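# Load circuit board into test press and pass test

## Task

Pick up a circuit board from the black tray and set it into the nest of the test press so its bare rail faces you (toward the robot). Pull the red handle to clamp the press shut, then push the green TEST button; the goal counts only when the PASS lamp is lit and everything stays that way after the robot lets go.

## Robot and tools

Robot: two arms, left_arm and right_arm, each ending in a five-finger hand (right_arm has a right hand, left_arm a mirrored left hand). Bases, in the scene frame: left_arm near (-0.046, +0.362, +0.023) m, right_arm near (+0.045, -0.333, +0.029) m, both facing roughly along +x. Scene frame: origin at table height midway between the arms, +z up, +x out over the table, +y toward the left_arm side. Arm names do not match image left/right. Two fixed cameras, cam_high and cam_low, stand on a mount behind the arms; their calibration lines are in the scene frame.

Hand point: a spot 0.05 m in front of the palm and 0.15 m out from the wrist flange. Its +z runs along the straight fingers, +y out of the palm, +x across the palm away from the thumb on the right hand (toward the thumb on the left hand). Straight fingers extend 0.06-0.07 m past the point and sit 0.06 m behind it along -y. A wrist bracket on the little-finger side can collide with things. Reported hand positions and quaternions are in each arm's own base frame and can be a few cm off; arms often rest 1-3 cm (sometimes 5 cm) low of the command, which is not a sign of contact.

Row layout (used by execute_actions and move): one flat list of 28 numbers, all in [-1, 1], covering both arms even when only one moves. Positions 1-6: left_arm dx, dy, dz, rx, ry, rz. Positions 7-12: left hand motors thumb_turn, thumb_bend, index, middle, ring, little. 13: left force_limit. 14: left speed. 15-20: right_arm dx, dy, dz, rx, ry, rz. 21-26: right hand motors in the same order. 27: right force_limit. 28: right speed.

Pose numbers are offsets, not poses: they shift the arm's Hand target (shown in the last result) along that arm's base axes, with the turn taken about the Hand target's position. Scale: 1.0 equals 0.6 m for dx/dy/dz and 180 degrees for the rotation vector rx/ry/rz. Every row of an action counts from the Hand target at the start of that action, so sending the same offset in a new call moves further. All zeros re-requests the current Hand target. The controller clips each commanded orientation to within 40 degrees of the measured one.

Hand motor numbers are absolute targets: -1 open/straight, +1 closed. thumb_turn +1 puts the thumb opposite the fingers (needed for grasping objects about 0.035-0.065 m thick, or handles down to about 0.025 m). force_limit maps -1..+1 to roughly 0..10 N (0..15 N for thumb motors). speed maps -1..+0.48 to near zero up to full speed; use about -0.94 or lower for a gentle grip. There is no 'no change' value: to keep a hand as it is, resend the last eight numbers you actually sent it (if none yet, its hand_measured six values plus hand_force_limit and hand_speed).

execute_actions: actions is a list of actions; each action is up to 15 rows, one per 1/30 s step, and a short action holds its last row to fill 15 steps. cameras picks images by name (["all"], [] or names); an empty actions list returns all images.

move: target is one 28-number row or a list of up to 15 rows, each counted from the same starting Hand targets. speed is path top speed in m/s (0.002 to 4.3, default 0.25; turns up to twice that in rad/s), one number or one per target. blend in metres rounds corners of a list (0 stops at each). blocking=false returns early while the move runs. The move does not avoid obstacles or the other arm, caps at 10 s, and ends with a 'move:' line such as done, off_target, moving, held or fault, plus limits (paced = pose clipped, held = steps withheld). Avoid paths passing close to an arm's own base.

wait: seconds 0-10; arms hold their last command. stop: brakes a running move. zoom_image: camera (cam_high or cam_low) and region [x0, y0, x1, y1] in pixels, at most 504 by 504, of the latest image. show_instructions: shows the reference pages. finished_scene: ends the scene for good (scene 1, optional).

Results: Hand target (base for next offsets), end_effector_position/quat, joint positions, velocities and torques (torques include gravity, carry offsets and noise; numbers 3 and 4 wrap at ±28 N m), hand_measured, hand_stopped_by (moving, target, force, stalled, fault), hand_load_n (positive when something pushes a finger open; near 0 after losing a grip), motor temperatures, and MOTOR HOT or OVER-TEMPERATURE FAULT lines. Joint ranges: waist ±2.880, shoulder 0 to 3.142, elbow 0 to 3.019, wrist pitch -1.693 to 1.571, wrist yaw ±1.571, wrist roll ±2.094 rad.

Cautions: never drop the board or leave anything off the table; do not strike the press, tray or table hard or push hard past contact (a target far beyond contact presses harder, faster moves hit harder). Keep the two hands apart; a press between arms can end the scene. Do not overload fingers with twists or fast swings. Limit long stretched holds and pushing toward unreachable poses, since motors overheat and at 100 °C the arm drops. Loose objects may get nudged occasionally.

Each tool is called after ">>>" as a command line: name --argument value for each argument, lists and objects as JSON in quotes; but a table of rows of numbers goes row by row, as --pt "numbers of a row", without its own name.

Reference images:

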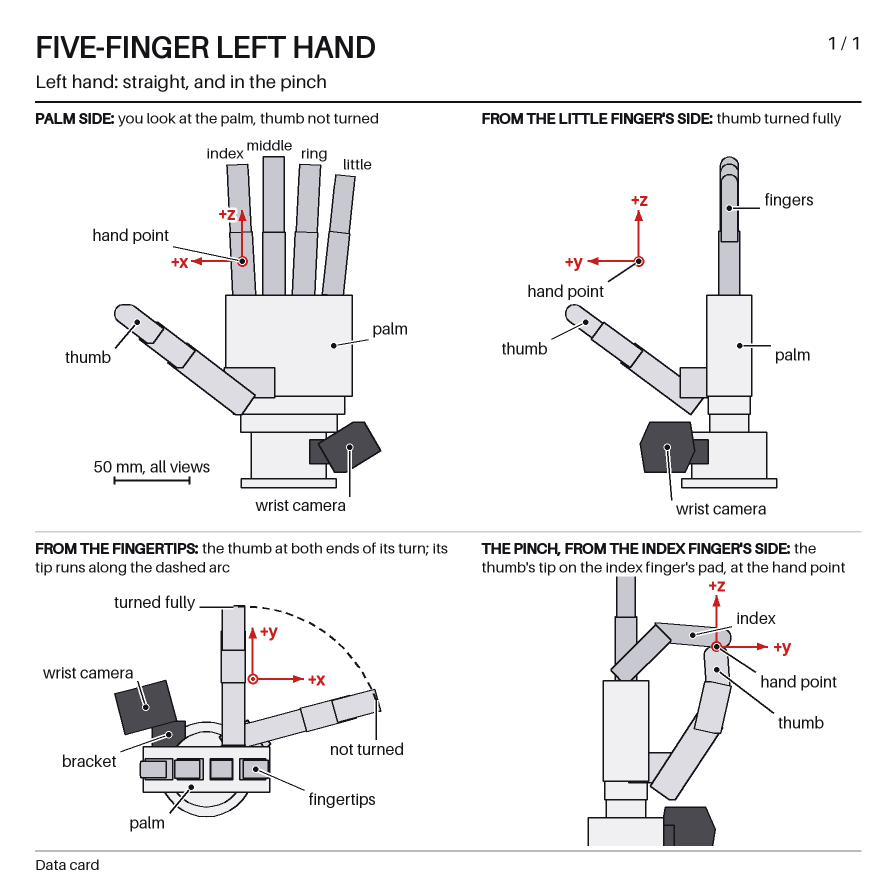

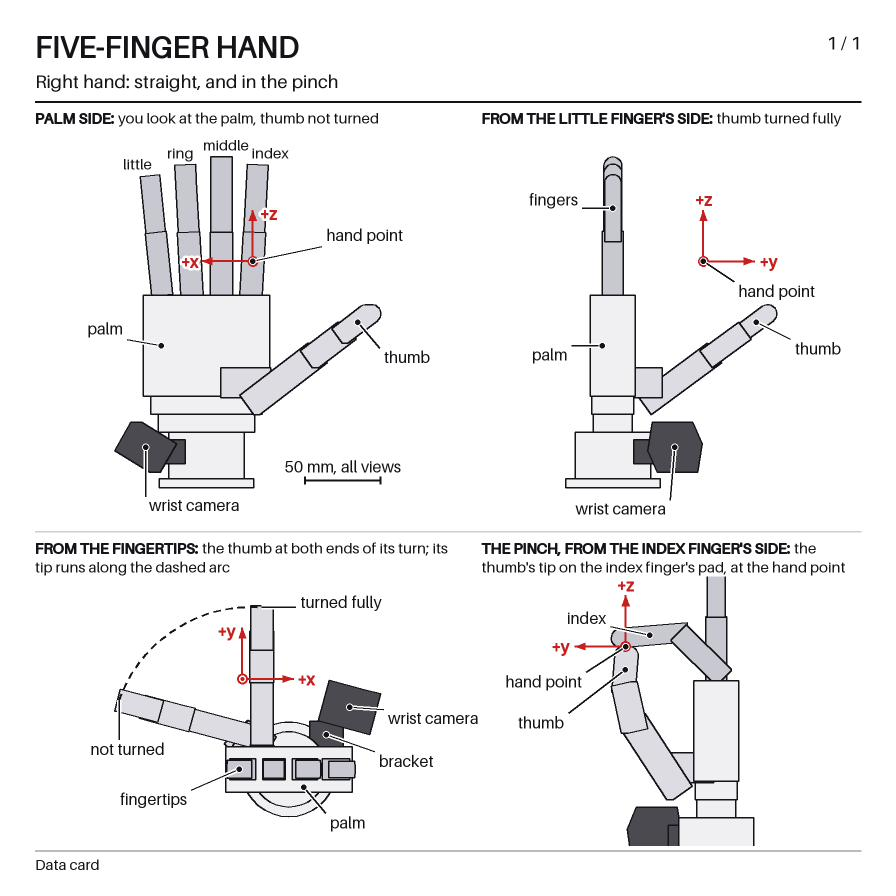

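## Session

>>> execute_actions --actions '[]'

Scene clock: 0.00 s.
left_arm: end_effector_position=(+0.4074, +0.1219, +0.2306) hand_measured=(-1.000, -1.000, -1.000, -1.000, -1.000, -1.000) hand_load_n=(+0.0, +0.0, +0.5, +0.0, +0.0, +0.0) hand_stopped_by=(target, target, target, target, target, target) hand_force_limit=0.00 hand_speed=-0.80 end_effector_quat_wxyz=(-0.375, +0.608, -0.495, +0.495) | right_arm: end_effector_position=(+0.3538, -0.0808, +0.2125) hand_measured=(-1.000, -1.000, -1.000, -1.000, -1.000, -1.000) hand_load_n=(+0.0, +0.5, +0.0, +0.0, +0.0, +0.0) hand_stopped_by=(target, target, target, target, target, target) hand_force_limit=0.00 hand_speed=-0.80 end_effector_quat_wxyz=(-0.293, -0.574, +0.637, -0.424)
Joint positions: left_arm=[0.641 0.959 0.603 0.061 0.654 -0.058] | right_arm=[0.194 1.423 1.16 -1.432 1.078 0.373]
Joint velocities: within noise
Joint torques (N m): no reading
Motor temperatures (°C): left_arm=[32 29 32 31 28 29] | right_arm=[33 31 32 27 31 29]
Heat: left arm: hottest waist 32 °C; right arm: hottest waist 33 °C.
Hand target: left_arm +0.4126, +0.1258, +0.2447; -0.386, +0.599, -0.495, +0.497 | right_arm +0.3604, -0.0795, +0.2184; -0.286, -0.570, +0.641, -0.428

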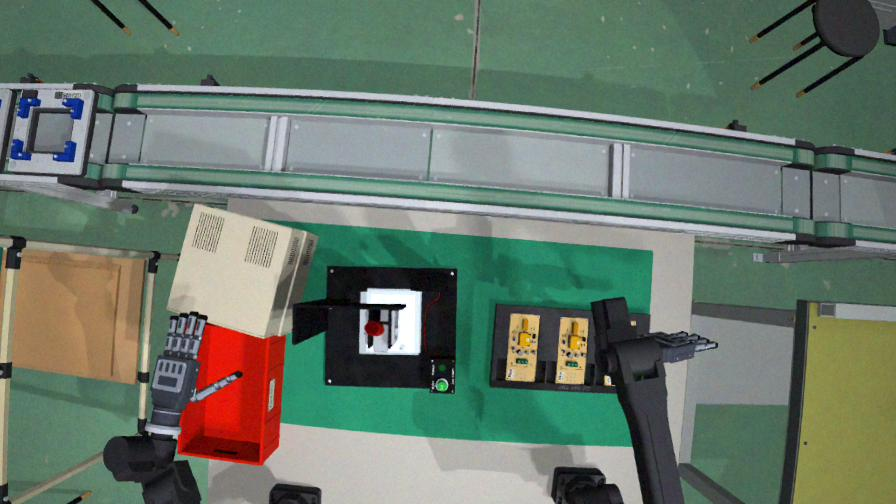

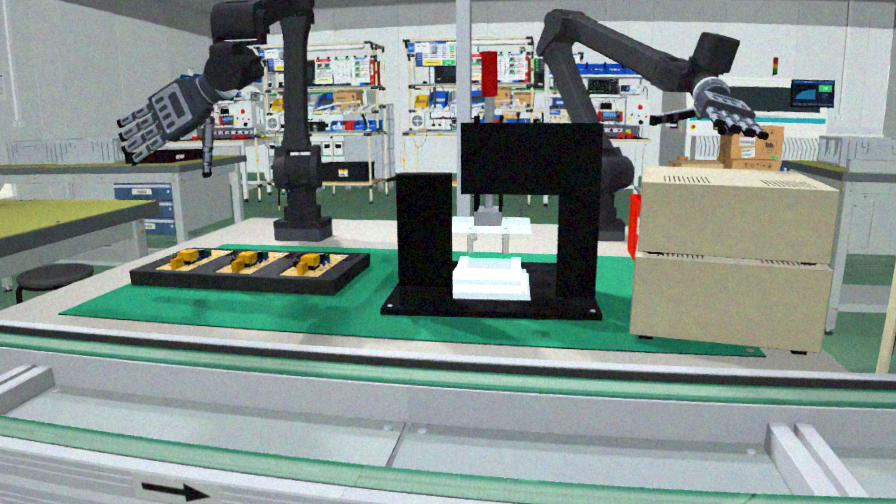

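>>> zoom_image --camera "cam_high" --region '[290, 240, 480, 420]'

>>> zoom_image --camera "cam_high" --region '[480, 280, 700, 410]'

>>> zoom_image --camera "cam_low" --region '[370, 40, 650, 330]'

>>> zoom_image --camera "cam_low" --region '[120, 220, 390, 310]'

Scaled by 2.653.

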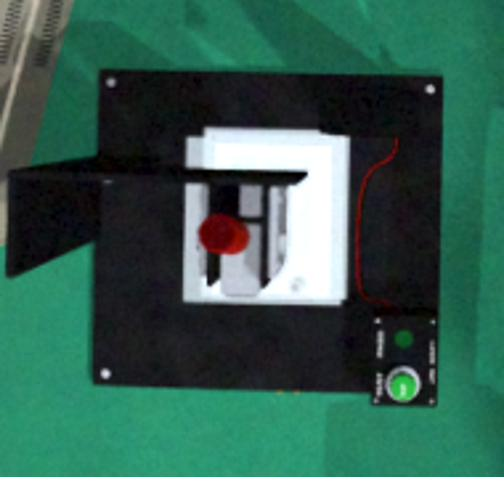

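Scaled by 2.291.

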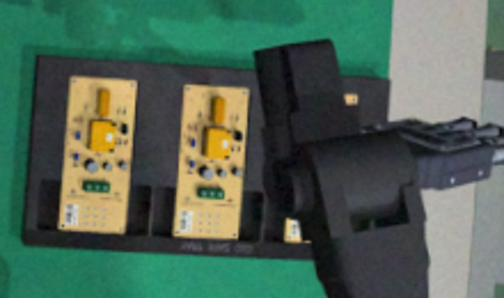

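Scaled by 1.738.

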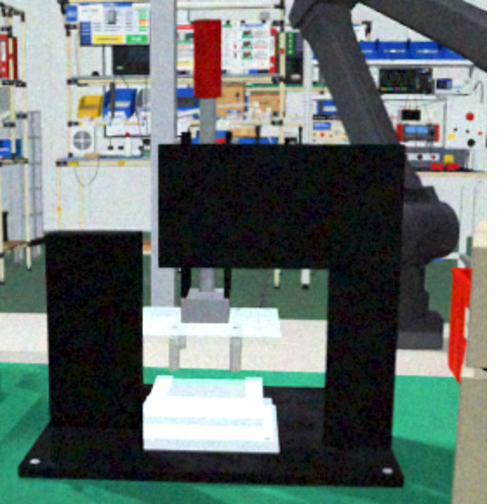

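Scaled by 1.867.

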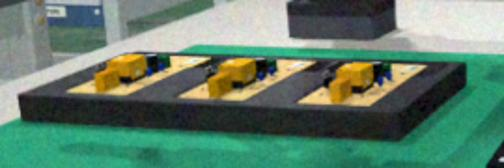

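>>> zoom_image --camera "cam_high" --region '[500, 305, 600, 395]'

>>> zoom_image --camera "cam_high" --region '[350, 280, 430, 360]'

>>> zoom_image --camera "cam_low" --region '[440, 190, 560, 310]'

Scaled by 5.040.

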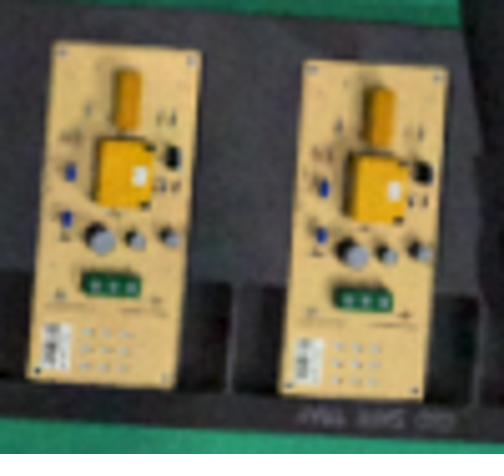

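Scaled by 6.300.

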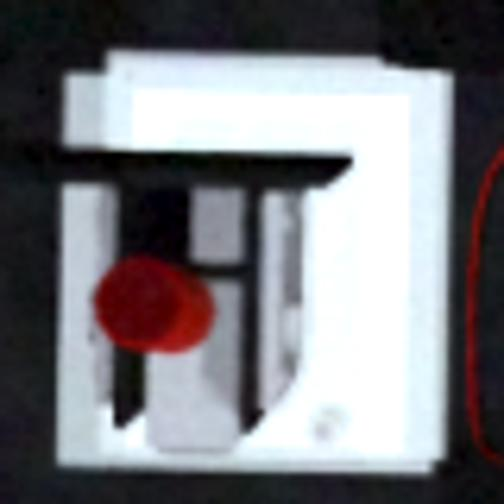

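Scaled by 4.200.

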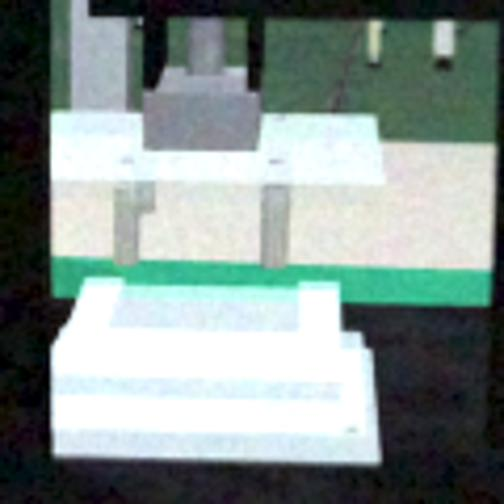

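>>> zoom_image --camera "cam_low" --region '[445, 255, 535, 305]'

>>> zoom_image --camera "cam_low" --region '[450, 190, 540, 260]'

>>> zoom_image --camera "cam_high" --region '[420, 350, 460, 395]'

>>> zoom_image --camera "cam_high" --region '[350, 300, 425, 360]'

Scaled by 5.600.

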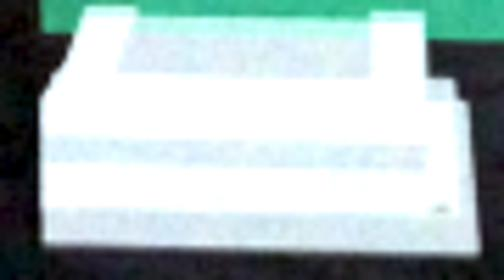

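Scaled by 5.600.

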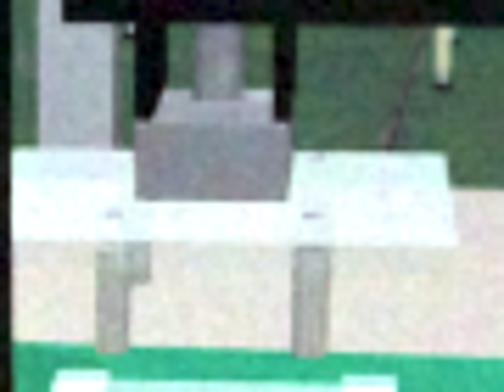

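Scaled by 11.200.

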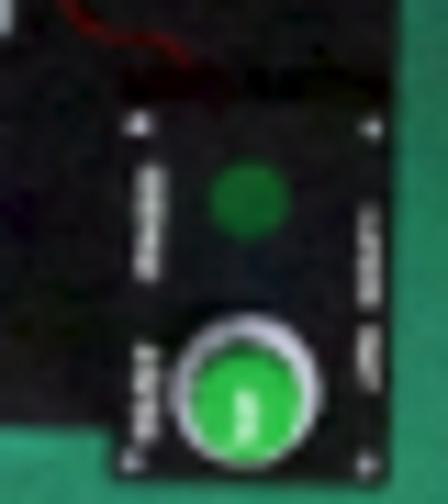

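Scaled by 6.720.

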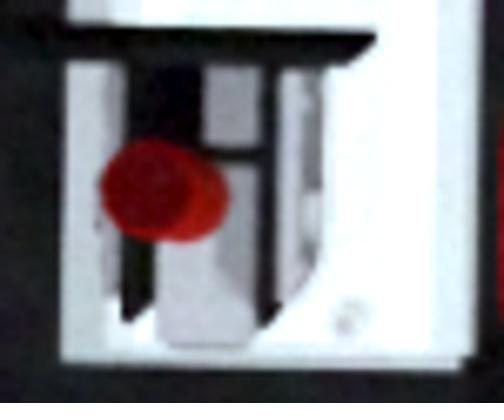

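>>> move --target '[0,0,0,0,0,0,-1,-1,-1,-1,-1,-1,0,-0.8,-0.130,0.4225,-0.064,0.214,0.029,0.677,1,-1,-0.4,-0.4,1,1,0,0.3]' --speed 0.35 --cameras '["all"]'

Scene clock: 518.70 s.
left_arm: end_effector_position=(+0.4074, +0.1219, +0.2306) hand_measured=(-1.000, -1.000, -1.000, -1.000, -1.000, -1.000) hand_load_n=(+0.0, +0.0, +0.0, +0.0, +0.0, +0.0) hand_stopped_by=(target, target, target, target, target, target) hand_force_limit=0.00 hand_speed=-0.80 end_effector_quat_wxyz=(-0.375, +0.608, -0.495, +0.495) | right_arm: end_effector_position=(+0.2767, +0.1750, +0.1793) hand_measured=(+1.000, -1.000, -0.400, -0.400, +1.000, +1.000) hand_load_n=(+0.5, +0.0, +0.0, +0.0, +0.0, +0.0) hand_stopped_by=(target, target, target, target, target, target) hand_force_limit=0.00 hand_speed=0.30 end_effector_quat_wxyz=(-0.373, +0.893, +0.099, +0.233)
Joint positions: left_arm=[0.641 0.959 0.603 0.061 0.654 -0.058] | right_arm=[0.353 0.779 0.675 -0.722 -0.581 -1.205]
Joint torques (N m): left_arm=[1.26 -4.31 10.17 1.62 0.22 -0.11] | right_arm=[-0.5 -2.55 10.55 2.29 -0.45 -0.1]
Motor temperatures (°C): left_arm=[32 29 44 31 28 29] | right_arm=[32 32 42 27 33 29]
Heat: left arm: hottest elbow 44 °C; right arm: hottest elbow 42 °C.
Hand target: left_arm +0.4126, +0.1258, +0.2447; -0.386, +0.599, -0.495, +0.497 | right_arm +0.2825, +0.1739, +0.1800; -0.372, +0.892, +0.101, +0.238
Off the commanded pose: left_arm 0.016 m, 2 deg | right_arm 0.006 m, 1 deg.
move: off_target (left_arm)

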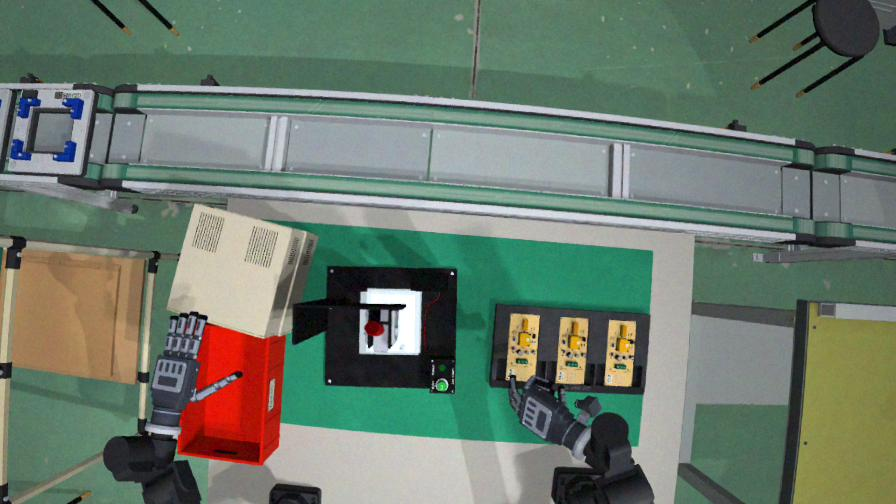

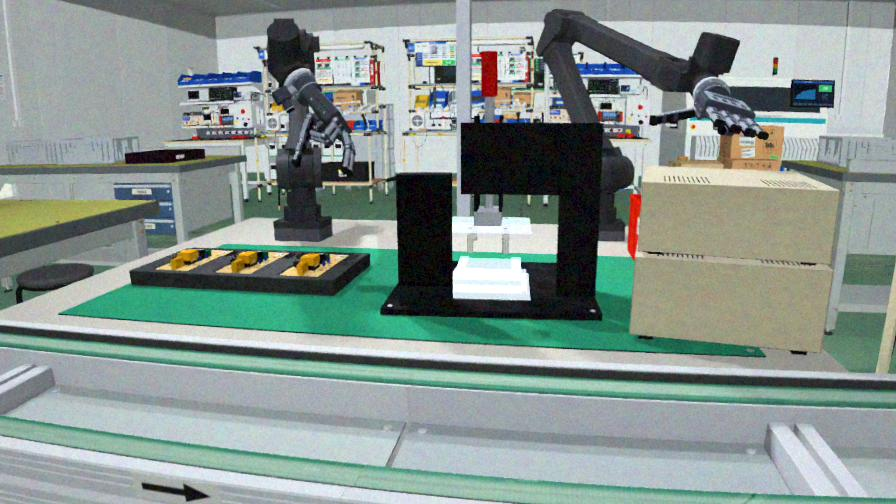

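>>> zoom_image --camera "cam_high" --region '[485, 300, 655, 460]'

>>> zoom_image --camera "cam_low" --region '[230, 60, 380, 210]'

>>> zoom_image --camera "cam_low" --region '[260, 240, 380, 300]'

Scaled by 2.965.

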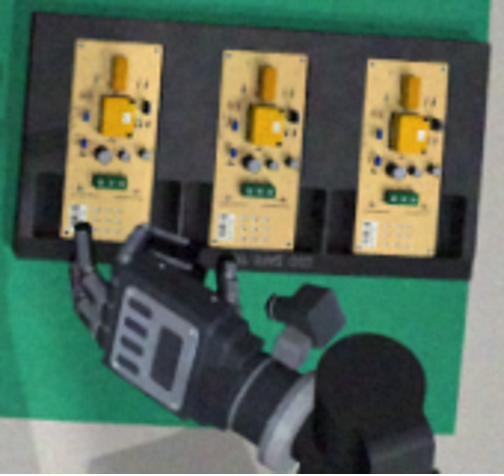

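Scaled by 3.360.

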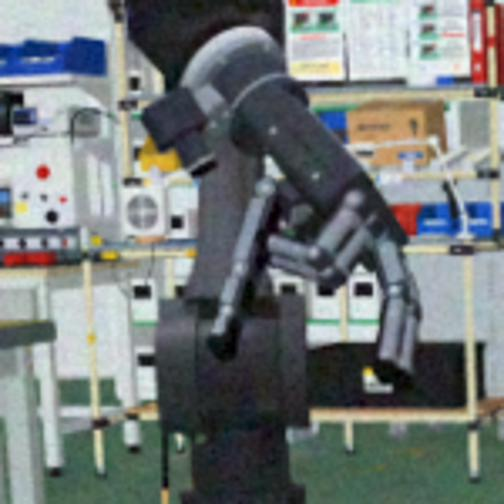

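Scaled by 4.200.

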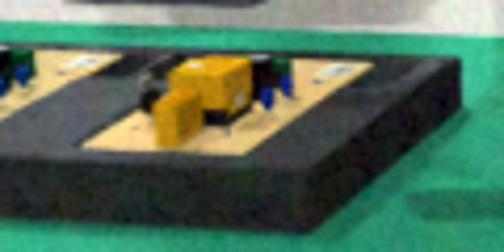

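>>> move --target '[0,0,0,0,0,0,-1,-1,-1,-1,-1,-1,0,-0.8,0.008,0,-0.19,0.035,0,0,1,-1,-0.3,-0.3,1,1,0,0.3]' --speed 0.2 --cameras '["all"]'

>>> zoom_image --camera "cam_high" --region '[490, 300, 590, 430]'

>>> zoom_image --camera "cam_low" --region '[260, 180, 380, 300]'

Scene clock: 592.67 s.
left_arm: end_effector_position=(+0.4074, +0.1219, +0.2306) hand_measured=(-1.000, -1.000, -1.000, -1.000, -1.000, -1.000) hand_load_n=(-0.5, +0.0, +0.0, +0.0, +0.0, +0.0) hand_stopped_by=(target, target, target, target, target, target) hand_force_limit=0.00 hand_speed=-0.80 end_effector_quat_wxyz=(-0.375, +0.608, -0.495, +0.495) | right_arm: end_effector_position=(+0.2834, +0.1741, +0.0666) hand_measured=(+1.000, -1.000, -0.300, -0.300, +1.000, +1.000) hand_load_n=(+0.0, +0.0, +0.5, +0.0, +0.0, +0.0) hand_stopped_by=(target, target, target, target, target, target) hand_force_limit=0.00 hand_speed=0.30 end_effector_quat_wxyz=(-0.418, +0.871, +0.092, +0.239)
Joint positions: left_arm=[0.641 0.959 0.603 0.061 0.654 -0.058] | right_arm=[0.269 0.93 0.394 -0.25 -0.713 -1.205]
Joint torques (N m): left_arm=[1.2 -4.25 10.22 1.58 0.2 -0.11] | right_arm=[-0.26 -3.08 8.96 2.76 -0.51 0.09]
Heat: left arm: hottest elbow 45 °C; right arm: hottest elbow 40 °C.
Hand target: left_arm +0.4126, +0.1258, +0.2447; -0.386, +0.599, -0.495, +0.497 | right_arm +0.2872, +0.1739, +0.0660; -0.420, +0.870, +0.088, +0.243
Off the commanded pose: left_arm 0.016 m, 2 deg | right_arm 0.004 m, 1 deg.
move: off_target (left_arm)

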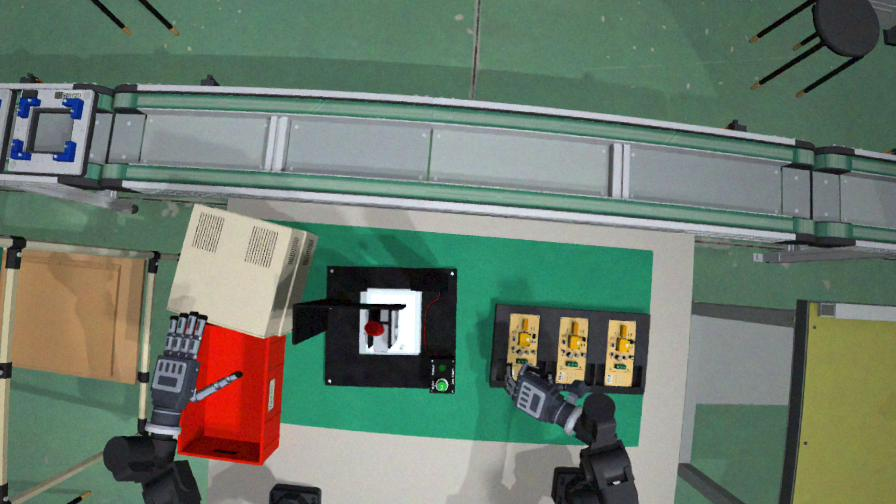

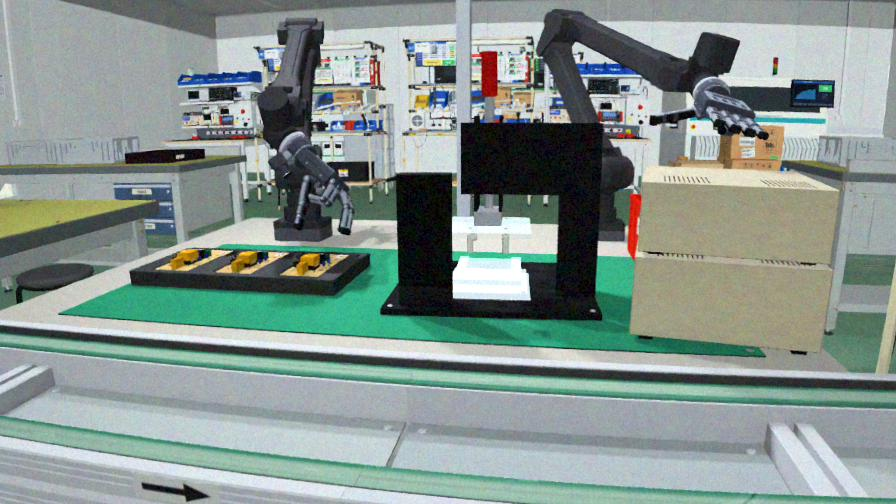

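Scaled by 3.877.

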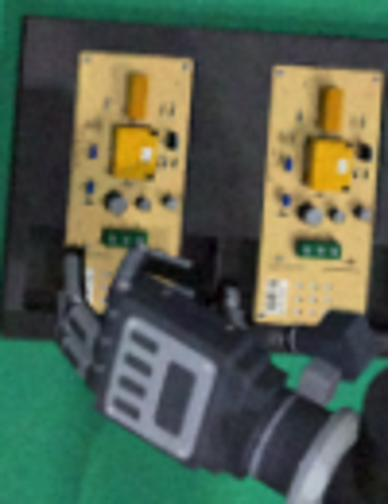

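Scaled by 4.200.

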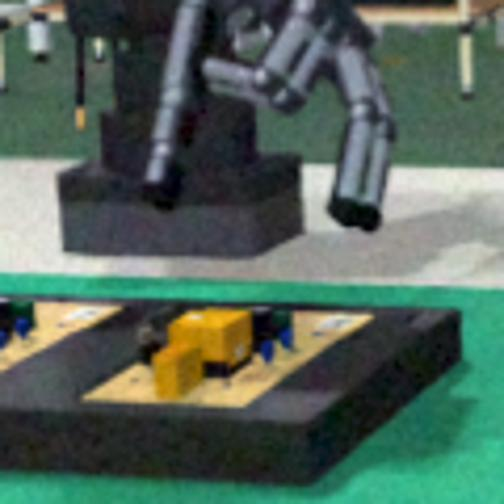

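>>> move --target '[0,0,0,0,0,0,-1,-1,-1,-1,-1,-1,0,-0.8,0,0.0167,-0.057,0,0,0,1,-1,-0.25,-0.25,1,1,0,0.3]' --speed 0.15 --cameras '["all"]'

>>> zoom_image --camera "cam_high" --region '[495, 340, 575, 410]'

>>> zoom_image --camera "cam_low" --region '[270, 200, 370, 300]'

Scene clock: 617.07 s.
left_arm: end_effector_position=(+0.4074, +0.1219, +0.2306) hand_measured=(-1.000, -1.000, -1.000, -1.000, -1.000, -1.000) hand_load_n=(-0.5, +0.0, +0.0, +0.0, +0.0, +0.0) hand_stopped_by=(target, target, target, target, target, target) hand_force_limit=0.00 hand_speed=-0.80 end_effector_quat_wxyz=(-0.375, +0.608, -0.495, +0.495) | right_arm: end_effector_position=(+0.2867, +0.1806, +0.0331) hand_measured=(+1.000, -1.000, -0.250, -0.250, +1.000, +1.000) hand_load_n=(+0.0, +0.0, +0.0, +0.0, +0.0, +0.5) hand_stopped_by=(target, target, target, target, target, target) hand_force_limit=0.00 hand_speed=0.30 end_effector_quat_wxyz=(-0.417, +0.871, +0.089, +0.243)
Joint positions: left_arm=[0.641 0.959 0.603 0.061 0.654 -0.058] | right_arm=[0.295 1.042 0.337 -0.057 -0.688 -1.174]
Joint torques (N m): left_arm=[1.2 -4.31 10.22 1.59 0.2 -0.11] | right_arm=[1.2 -3.78 8.08 2.78 -0.29 0.13]
Heat: left arm: hottest elbow 45 °C; right arm: hottest elbow 40 °C.
Hand target: left_arm +0.4126, +0.1258, +0.2447; -0.386, +0.599, -0.495, +0.497 | right_arm +0.2872, +0.1840, +0.0317; -0.420, +0.870, +0.088, +0.243
Off the commanded pose: left_arm 0.016 m, 2 deg | right_arm 0.004 m, 0 deg.
move: off_target (left_arm)

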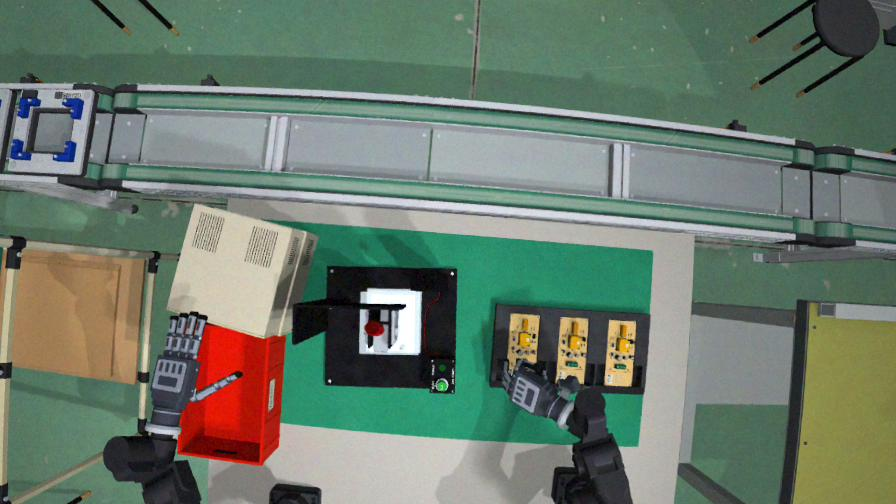

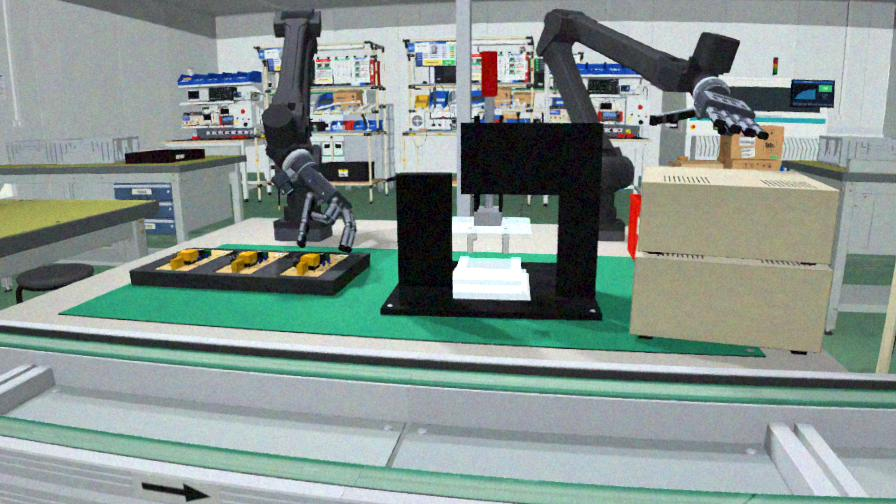

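Scaled by 6.300.

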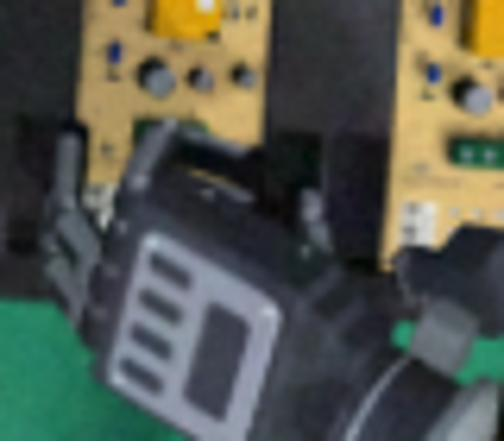

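Scaled by 5.040.

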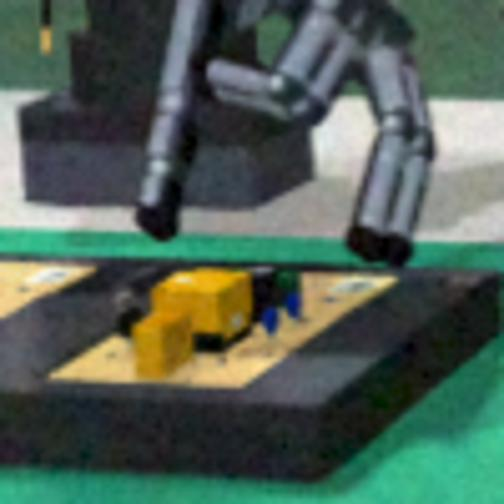

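>>> move --target '[0,0,0,0,0,0,-1,-1,-1,-1,-1,-1,0,-0.8,-0.015,0.0083,-0.025,0,0,0,1,-1,-0.25,-0.25,1,1,0,0.3]' --speed 0.1 --cameras '["all"]'

>>> zoom_image --camera "cam_high" --region '[495, 340, 575, 410]'

>>> zoom_image --camera "cam_low" --region '[280, 220, 370, 300]'

Scene clock: 648.50 s.
left_arm: end_effector_position=(+0.4074, +0.1219, +0.2306) hand_measured=(-1.000, -1.000, -1.000, -1.000, -1.000, -1.000) hand_load_n=(-0.5, +0.0, +0.0, +0.0, +0.0, +0.0) hand_stopped_by=(target, target, target, target, target, target) hand_force_limit=0.00 hand_speed=-0.80 end_effector_quat_wxyz=(-0.375, +0.608, -0.495, +0.495) | right_arm: end_effector_position=(+0.2784, +0.1857, +0.0183) hand_measured=(+1.000, -1.000, -0.250, -0.250, +1.000, +1.000) hand_load_n=(+0.5, +0.0, +0.0, +0.0, +0.0, +0.0) hand_stopped_by=(target, target, target, target, target, target) hand_force_limit=0.00 hand_speed=0.30 end_effector_quat_wxyz=(-0.417, +0.871, +0.089, +0.244)
Joint positions: left_arm=[0.641 0.959 0.603 0.061 0.654 -0.058] | right_arm=[0.328 1.071 0.297 0.03 -0.664 -1.146]
Joint torques (N m): left_arm=[1.32 -4.54 10.15 1.57 0.22 -0.11] | right_arm=[1.2 -3.78 7.65 2.84 -0.28 0.13]
Heat: left arm: hottest elbow 45 °C; right arm: hottest elbow 39 °C.
Hand target: left_arm +0.4126, +0.1258, +0.2447; -0.386, +0.599, -0.495, +0.497 | right_arm +0.2784, +0.1889, +0.0169; -0.420, +0.870, +0.088, +0.244
Off the commanded pose: left_arm 0.016 m, 2 deg | right_arm 0.004 m, 0 deg.
move: off_target (left_arm)

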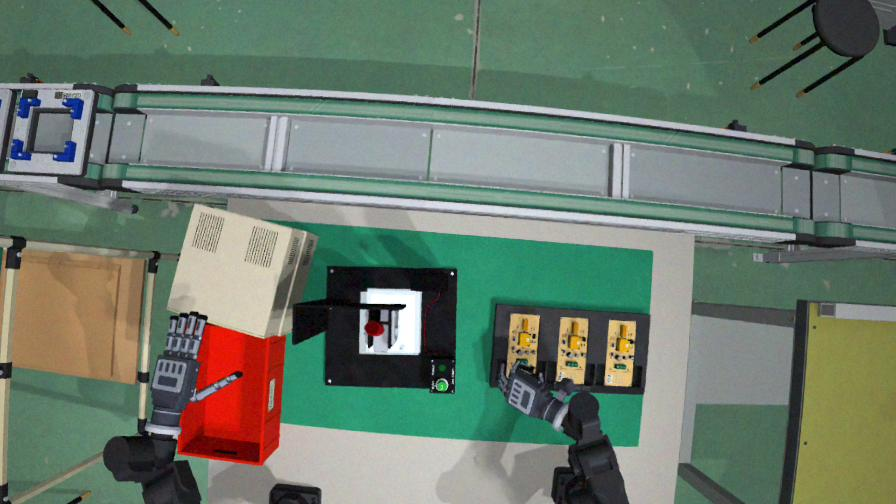

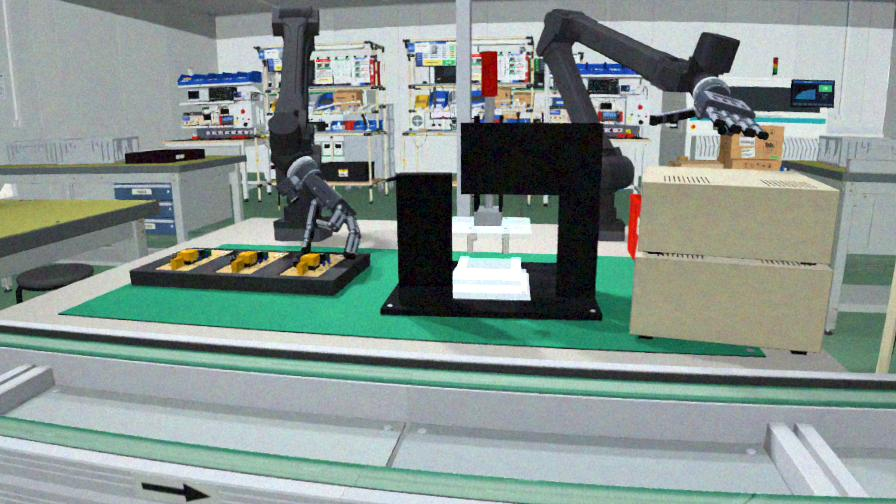

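Scaled by 6.300.

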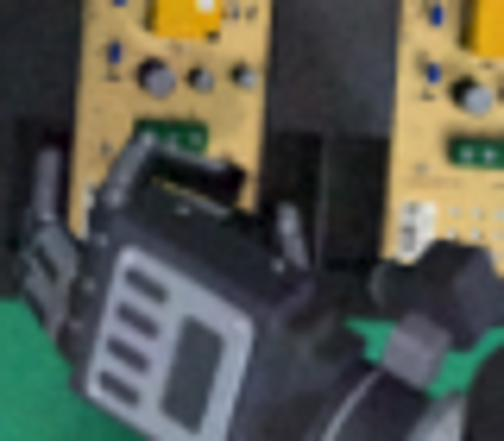

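Scaled by 5.600.

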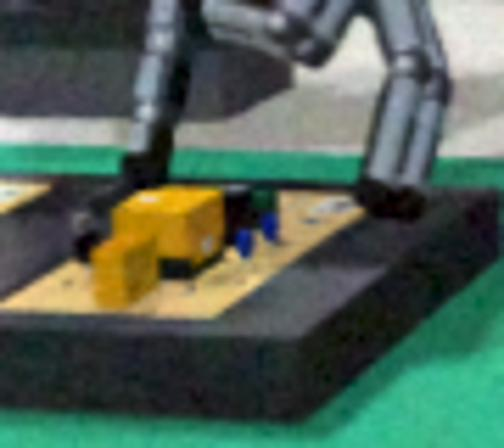

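>>> move --target '[0,0,0,0,0,0,-1,-1,-1,-1,-1,-1,0,-0.8,0.002,0,-0.024,0,0,0,1,-1,-0.25,-0.25,1,1,0,0.3]' --speed 0.06 --cameras '["all"]'

>>> zoom_image --camera "cam_high" --region '[495, 340, 575, 410]'

>>> zoom_image --camera "cam_low" --region '[280, 220, 370, 300]'

Scene clock: 663.43 s.
left_arm: end_effector_position=(+0.4074, +0.1219, +0.2306) hand_measured=(-1.000, -1.000, -1.000, -1.000, -1.000, -1.000) hand_load_n=(-0.5, +0.0, +0.0, +0.0, +0.0, +0.0) hand_stopped_by=(target, target, target, target, target, target) hand_force_limit=0.00 hand_speed=-0.80 end_effector_quat_wxyz=(-0.375, +0.608, -0.495, +0.495) | right_arm: end_effector_position=(+0.2797, +0.1861, +0.0039) hand_measured=(+1.000, -1.000, -0.250, -0.250, +1.000, +1.000) hand_load_n=(+0.0, +0.0, +0.0, +0.0, +0.0, +0.0) hand_stopped_by=(target, target, target, target, target, target) hand_force_limit=0.00 hand_speed=0.30 end_effector_quat_wxyz=(-0.417, +0.871, +0.088, +0.243)
Joint positions: left_arm=[0.641 0.959 0.603 0.061 0.654 -0.058] | right_arm=[0.328 1.137 0.281 0.112 -0.664 -1.145]
Joint torques (N m): left_arm=[1.26 -4.19 10.18 1.54 0.22 -0.1] | right_arm=[1.03 -4.07 7.12 2.82 -0.32 0.11]
Heat: left arm: hottest elbow 45 °C; right arm: hottest elbow 40 °C.
Hand target: left_arm +0.4126, +0.1258, +0.2447; -0.386, +0.599, -0.495, +0.497 | right_arm +0.2795, +0.1889, +0.0024; -0.420, +0.870, +0.088, +0.243
Off the commanded pose: left_arm 0.016 m, 2 deg | right_arm 0.003 m, 0 deg.
move: off_target (left_arm)

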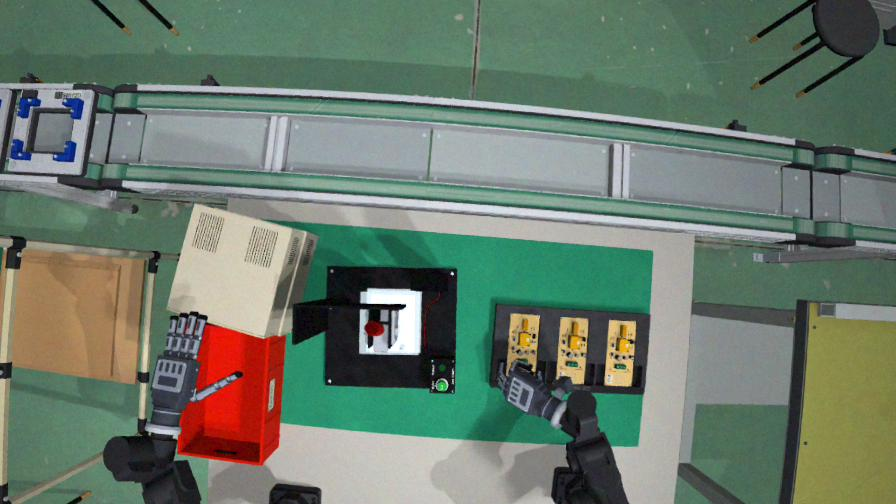

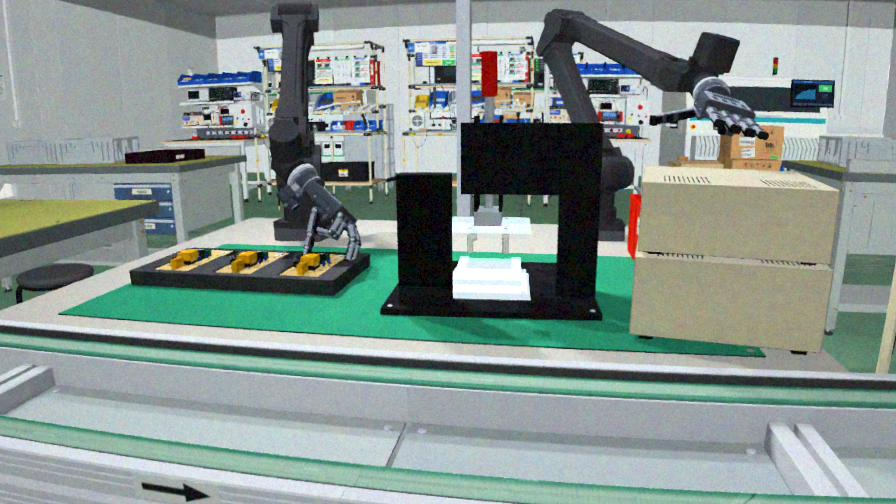

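Scaled by 6.300.

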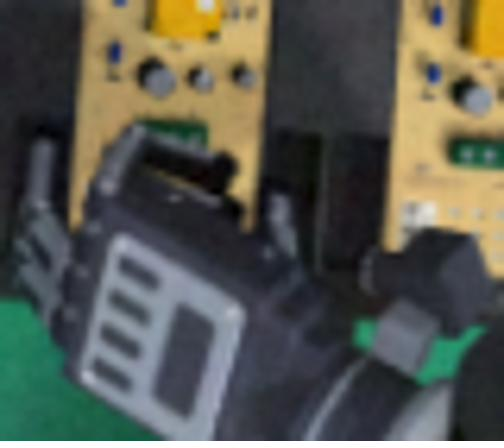

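Scaled by 5.600.

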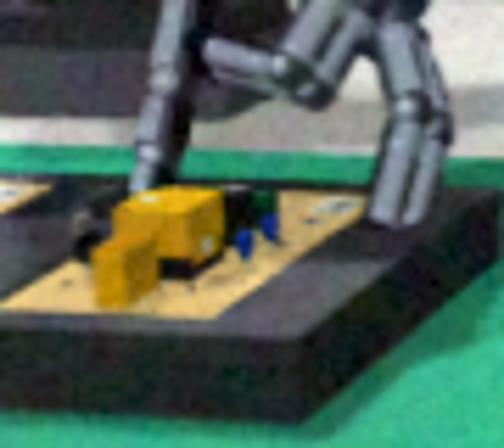

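>>> move --target '[0,0,0,0,0,0,-1,-1,-1,-1,-1,-1,0,-0.8,0,0,-0.0117,0,0,0,1,-1,-0.25,-0.25,1,1,0,0.3]' --speed 0.04 --cameras '["cam_low"]'

>>> zoom_image --camera "cam_low" --region '[280, 220, 370, 300]'

Scene clock: 673.00 s.
left_arm: end_effector_position=(+0.4074, +0.1219, +0.2306) hand_measured=(-1.000, -1.000, -1.000, -1.000, -1.000, -1.000) hand_load_n=(-0.5, +0.0, +0.0, +0.0, +0.0, +0.0) hand_stopped_by=(target, target, target, target, target, target) hand_force_limit=0.00 hand_speed=-0.80 end_effector_quat_wxyz=(-0.375, +0.608, -0.495, +0.495) | right_arm: end_effector_position=(+0.2822, +0.1875, +0.0008) hand_measured=(+1.000, -1.000, -0.250, -0.250, +1.000, +1.000) hand_load_n=(+0.5, +0.0, -1.0, +0.0, +0.0, +0.0) hand_stopped_by=(target, target, target, target, target, target) hand_force_limit=0.00 hand_speed=0.30 end_effector_quat_wxyz=(-0.420, +0.869, +0.089, +0.248)
Joint positions: left_arm=[0.641 0.959 0.603 0.061 0.654 -0.058] | right_arm=[0.328 1.161 0.275 0.155 -0.666 -1.142]
Joint torques (N m): left_arm=[1.14 -4.42 10.21 1.61 0.22 -0.1] | right_arm=[0.91 -3.6 6.74 2.74 -0.27 0.1]
Heat: left arm: hottest elbow 45 °C; right arm: hottest elbow 39 °C.
Hand target: left_arm +0.4126, +0.1258, +0.2447; -0.386, +0.599, -0.495, +0.497 | right_arm +0.2794, +0.1889, -0.0047; -0.420, +0.870, +0.088, +0.243
Off the commanded pose: left_arm 0.016 m, 2 deg | right_arm 0.006 m, 1 deg.
move: off_target (left_arm)
Images, in order (width x height): cam_low 896x504.

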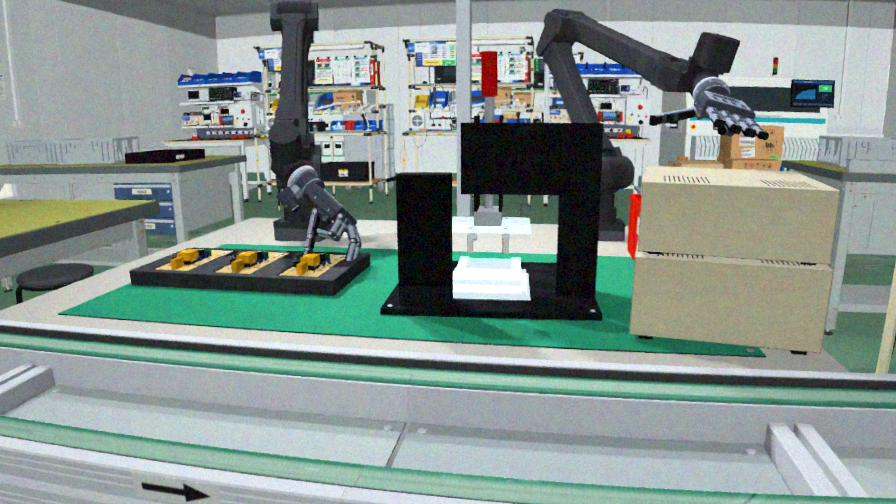

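Scaled by 5.600.

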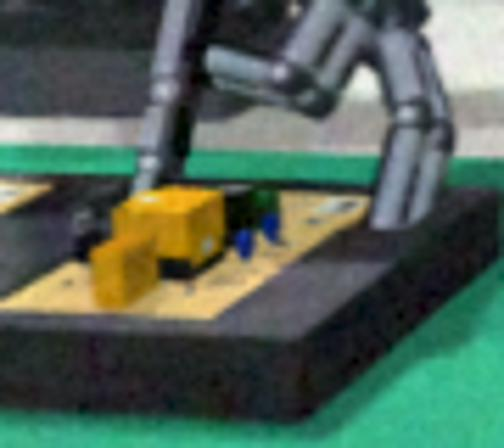

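>>> move --target '[0,0,0,0,0,0,-1,-1,-1,-1,-1,-1,0,-0.8,0.002,-0.001,0.008,0,0,0,1,-0.3,0.3,0.3,1,1,-0.5,-0.92]' --speed 0.04 --cameras '["all"]'

>>> zoom_image --camera "cam_high" --region '[495, 340, 575, 410]'

>>> zoom_image --camera "cam_low" --region '[280, 220, 370, 300]'

Scene clock: 700.43 s.
left_arm: end_effector_position=(+0.4074, +0.1219, +0.2306) hand_measured=(-1.000, -1.000, -1.000, -1.000, -1.000, -1.000) hand_load_n=(-0.5, +0.0, +0.0, +0.0, +0.0, +0.0) hand_stopped_by=(target, target, target, target, target, target) hand_force_limit=0.00 hand_speed=-0.80 end_effector_quat_wxyz=(-0.375, +0.608, -0.495, +0.495) | right_arm: end_effector_position=(+0.2823, +0.1875, +0.0009) hand_measured=(+1.000, -0.984, -0.116, -0.184, +1.000, +1.000) hand_load_n=(+0.5, +5.0, +3.5, +1.5, +0.0, +0.0) hand_stopped_by=(target, force, force, force, target, target) hand_force_limit=-0.50 hand_speed=-0.92 end_effector_quat_wxyz=(-0.420, +0.869, +0.089, +0.248)
Joint positions: left_arm=[0.641 0.959 0.603 0.061 0.654 -0.058] | right_arm=[0.328 1.161 0.275 0.155 -0.666 -1.142]
Joint torques (N m): left_arm=[1.26 -4.42 10.22 1.61 0.21 -0.09] | right_arm=[0.62 -5.19 7.32 1.59 -0.37 0.06]
Heat: left arm: hottest elbow 45 °C; right arm: hottest elbow 39 °C.
Hand target: left_arm +0.4126, +0.1258, +0.2447; -0.386, +0.599, -0.495, +0.497 | right_arm +0.2807, +0.1883, +0.0002; -0.420, +0.870, +0.088, +0.243
Off the commanded pose: left_arm 0.016 m, 2 deg | right_arm 0.002 m, 1 deg.
move: off_target (left_arm)

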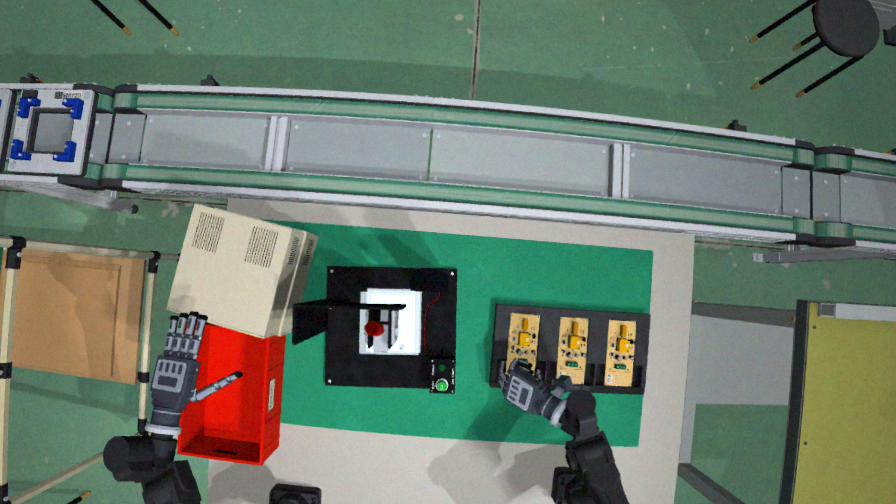

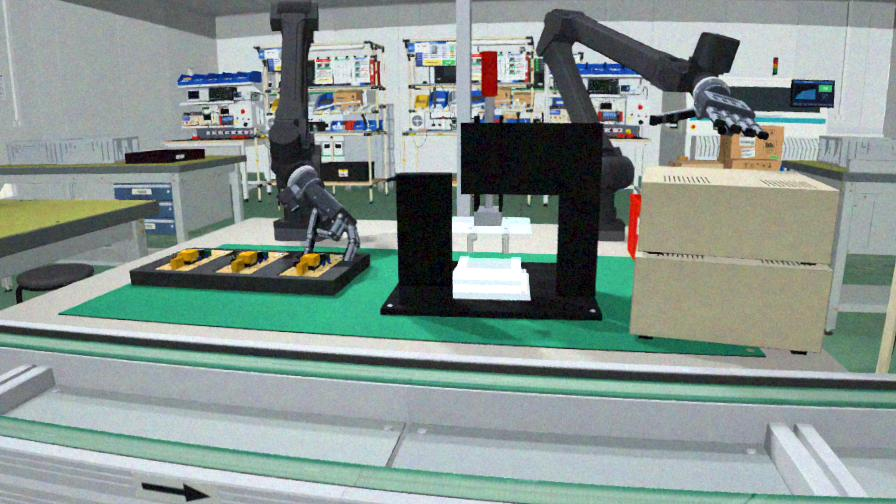

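Scaled by 6.300.

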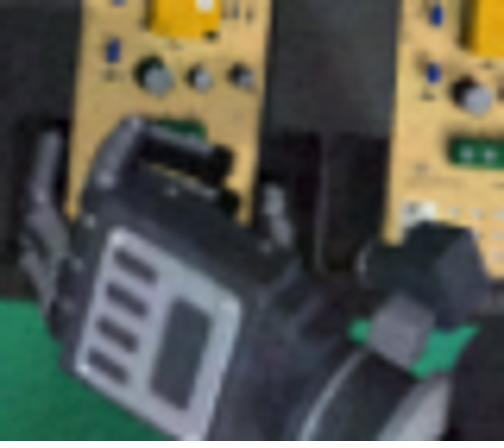

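Scaled by 5.600.

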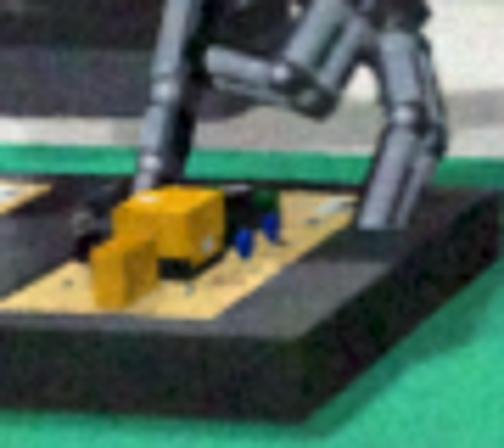

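>>> move --target '[0,0,0,0,0,0,-1,-1,-1,-1,-1,-1,0,-0.8,0,0,0.002,0,0,0,1,-0.28,0.35,0.35,1,1,0.1,-0.9]' --speed 0.04 --cameras '[]'

Scene clock: 708.40 s.
left_arm: end_effector_position=(+0.4074, +0.1219, +0.2306) hand_measured=(-1.000, -1.000, -1.000, -1.000, -1.000, -1.000) hand_load_n=(+0.0, +0.0, +0.0, +0.0, -0.5, +0.0) hand_stopped_by=(target, target, target, target, target, target) hand_force_limit=0.00 hand_speed=-0.80 end_effector_quat_wxyz=(-0.375, +0.608, -0.495, +0.495) | right_arm: end_effector_position=(+0.2823, +0.1875, +0.0009) hand_measured=(+1.000, -0.984, -0.100, -0.168, +1.000, +1.000) hand_load_n=(+0.0, +6.5, +3.5, +3.5, +0.0, +0.0) hand_stopped_by=(target, force, force, force, target, target) hand_force_limit=0.10 hand_speed=-0.90 end_effector_quat_wxyz=(-0.420, +0.869, +0.089, +0.248)
Joint positions: left_arm=[0.641 0.959 0.603 0.061 0.654 -0.058] | right_arm=[0.328 1.161 0.275 0.155 -0.666 -1.142]
Joint torques (N m): left_arm=[1.14 -4.31 10.19 1.58 0.23 -0.11] | right_arm=[0.73 -5.66 7.43 1.31 -0.36 0.07]
Heat: left arm: hottest elbow 45 °C; right arm: hottest elbow 39 °C.
Hand target: left_arm +0.4126, +0.1258, +0.2447; -0.386, +0.599, -0.495, +0.497 | right_arm +0.2807, +0.1883, +0.0014; -0.420, +0.870, +0.088, +0.244
Off the commanded pose: left_arm 0.016 m, 2 deg | right_arm 0.002 m, 1 deg.
move: off_target (left_arm)
No camera images: "cameras" was empty.


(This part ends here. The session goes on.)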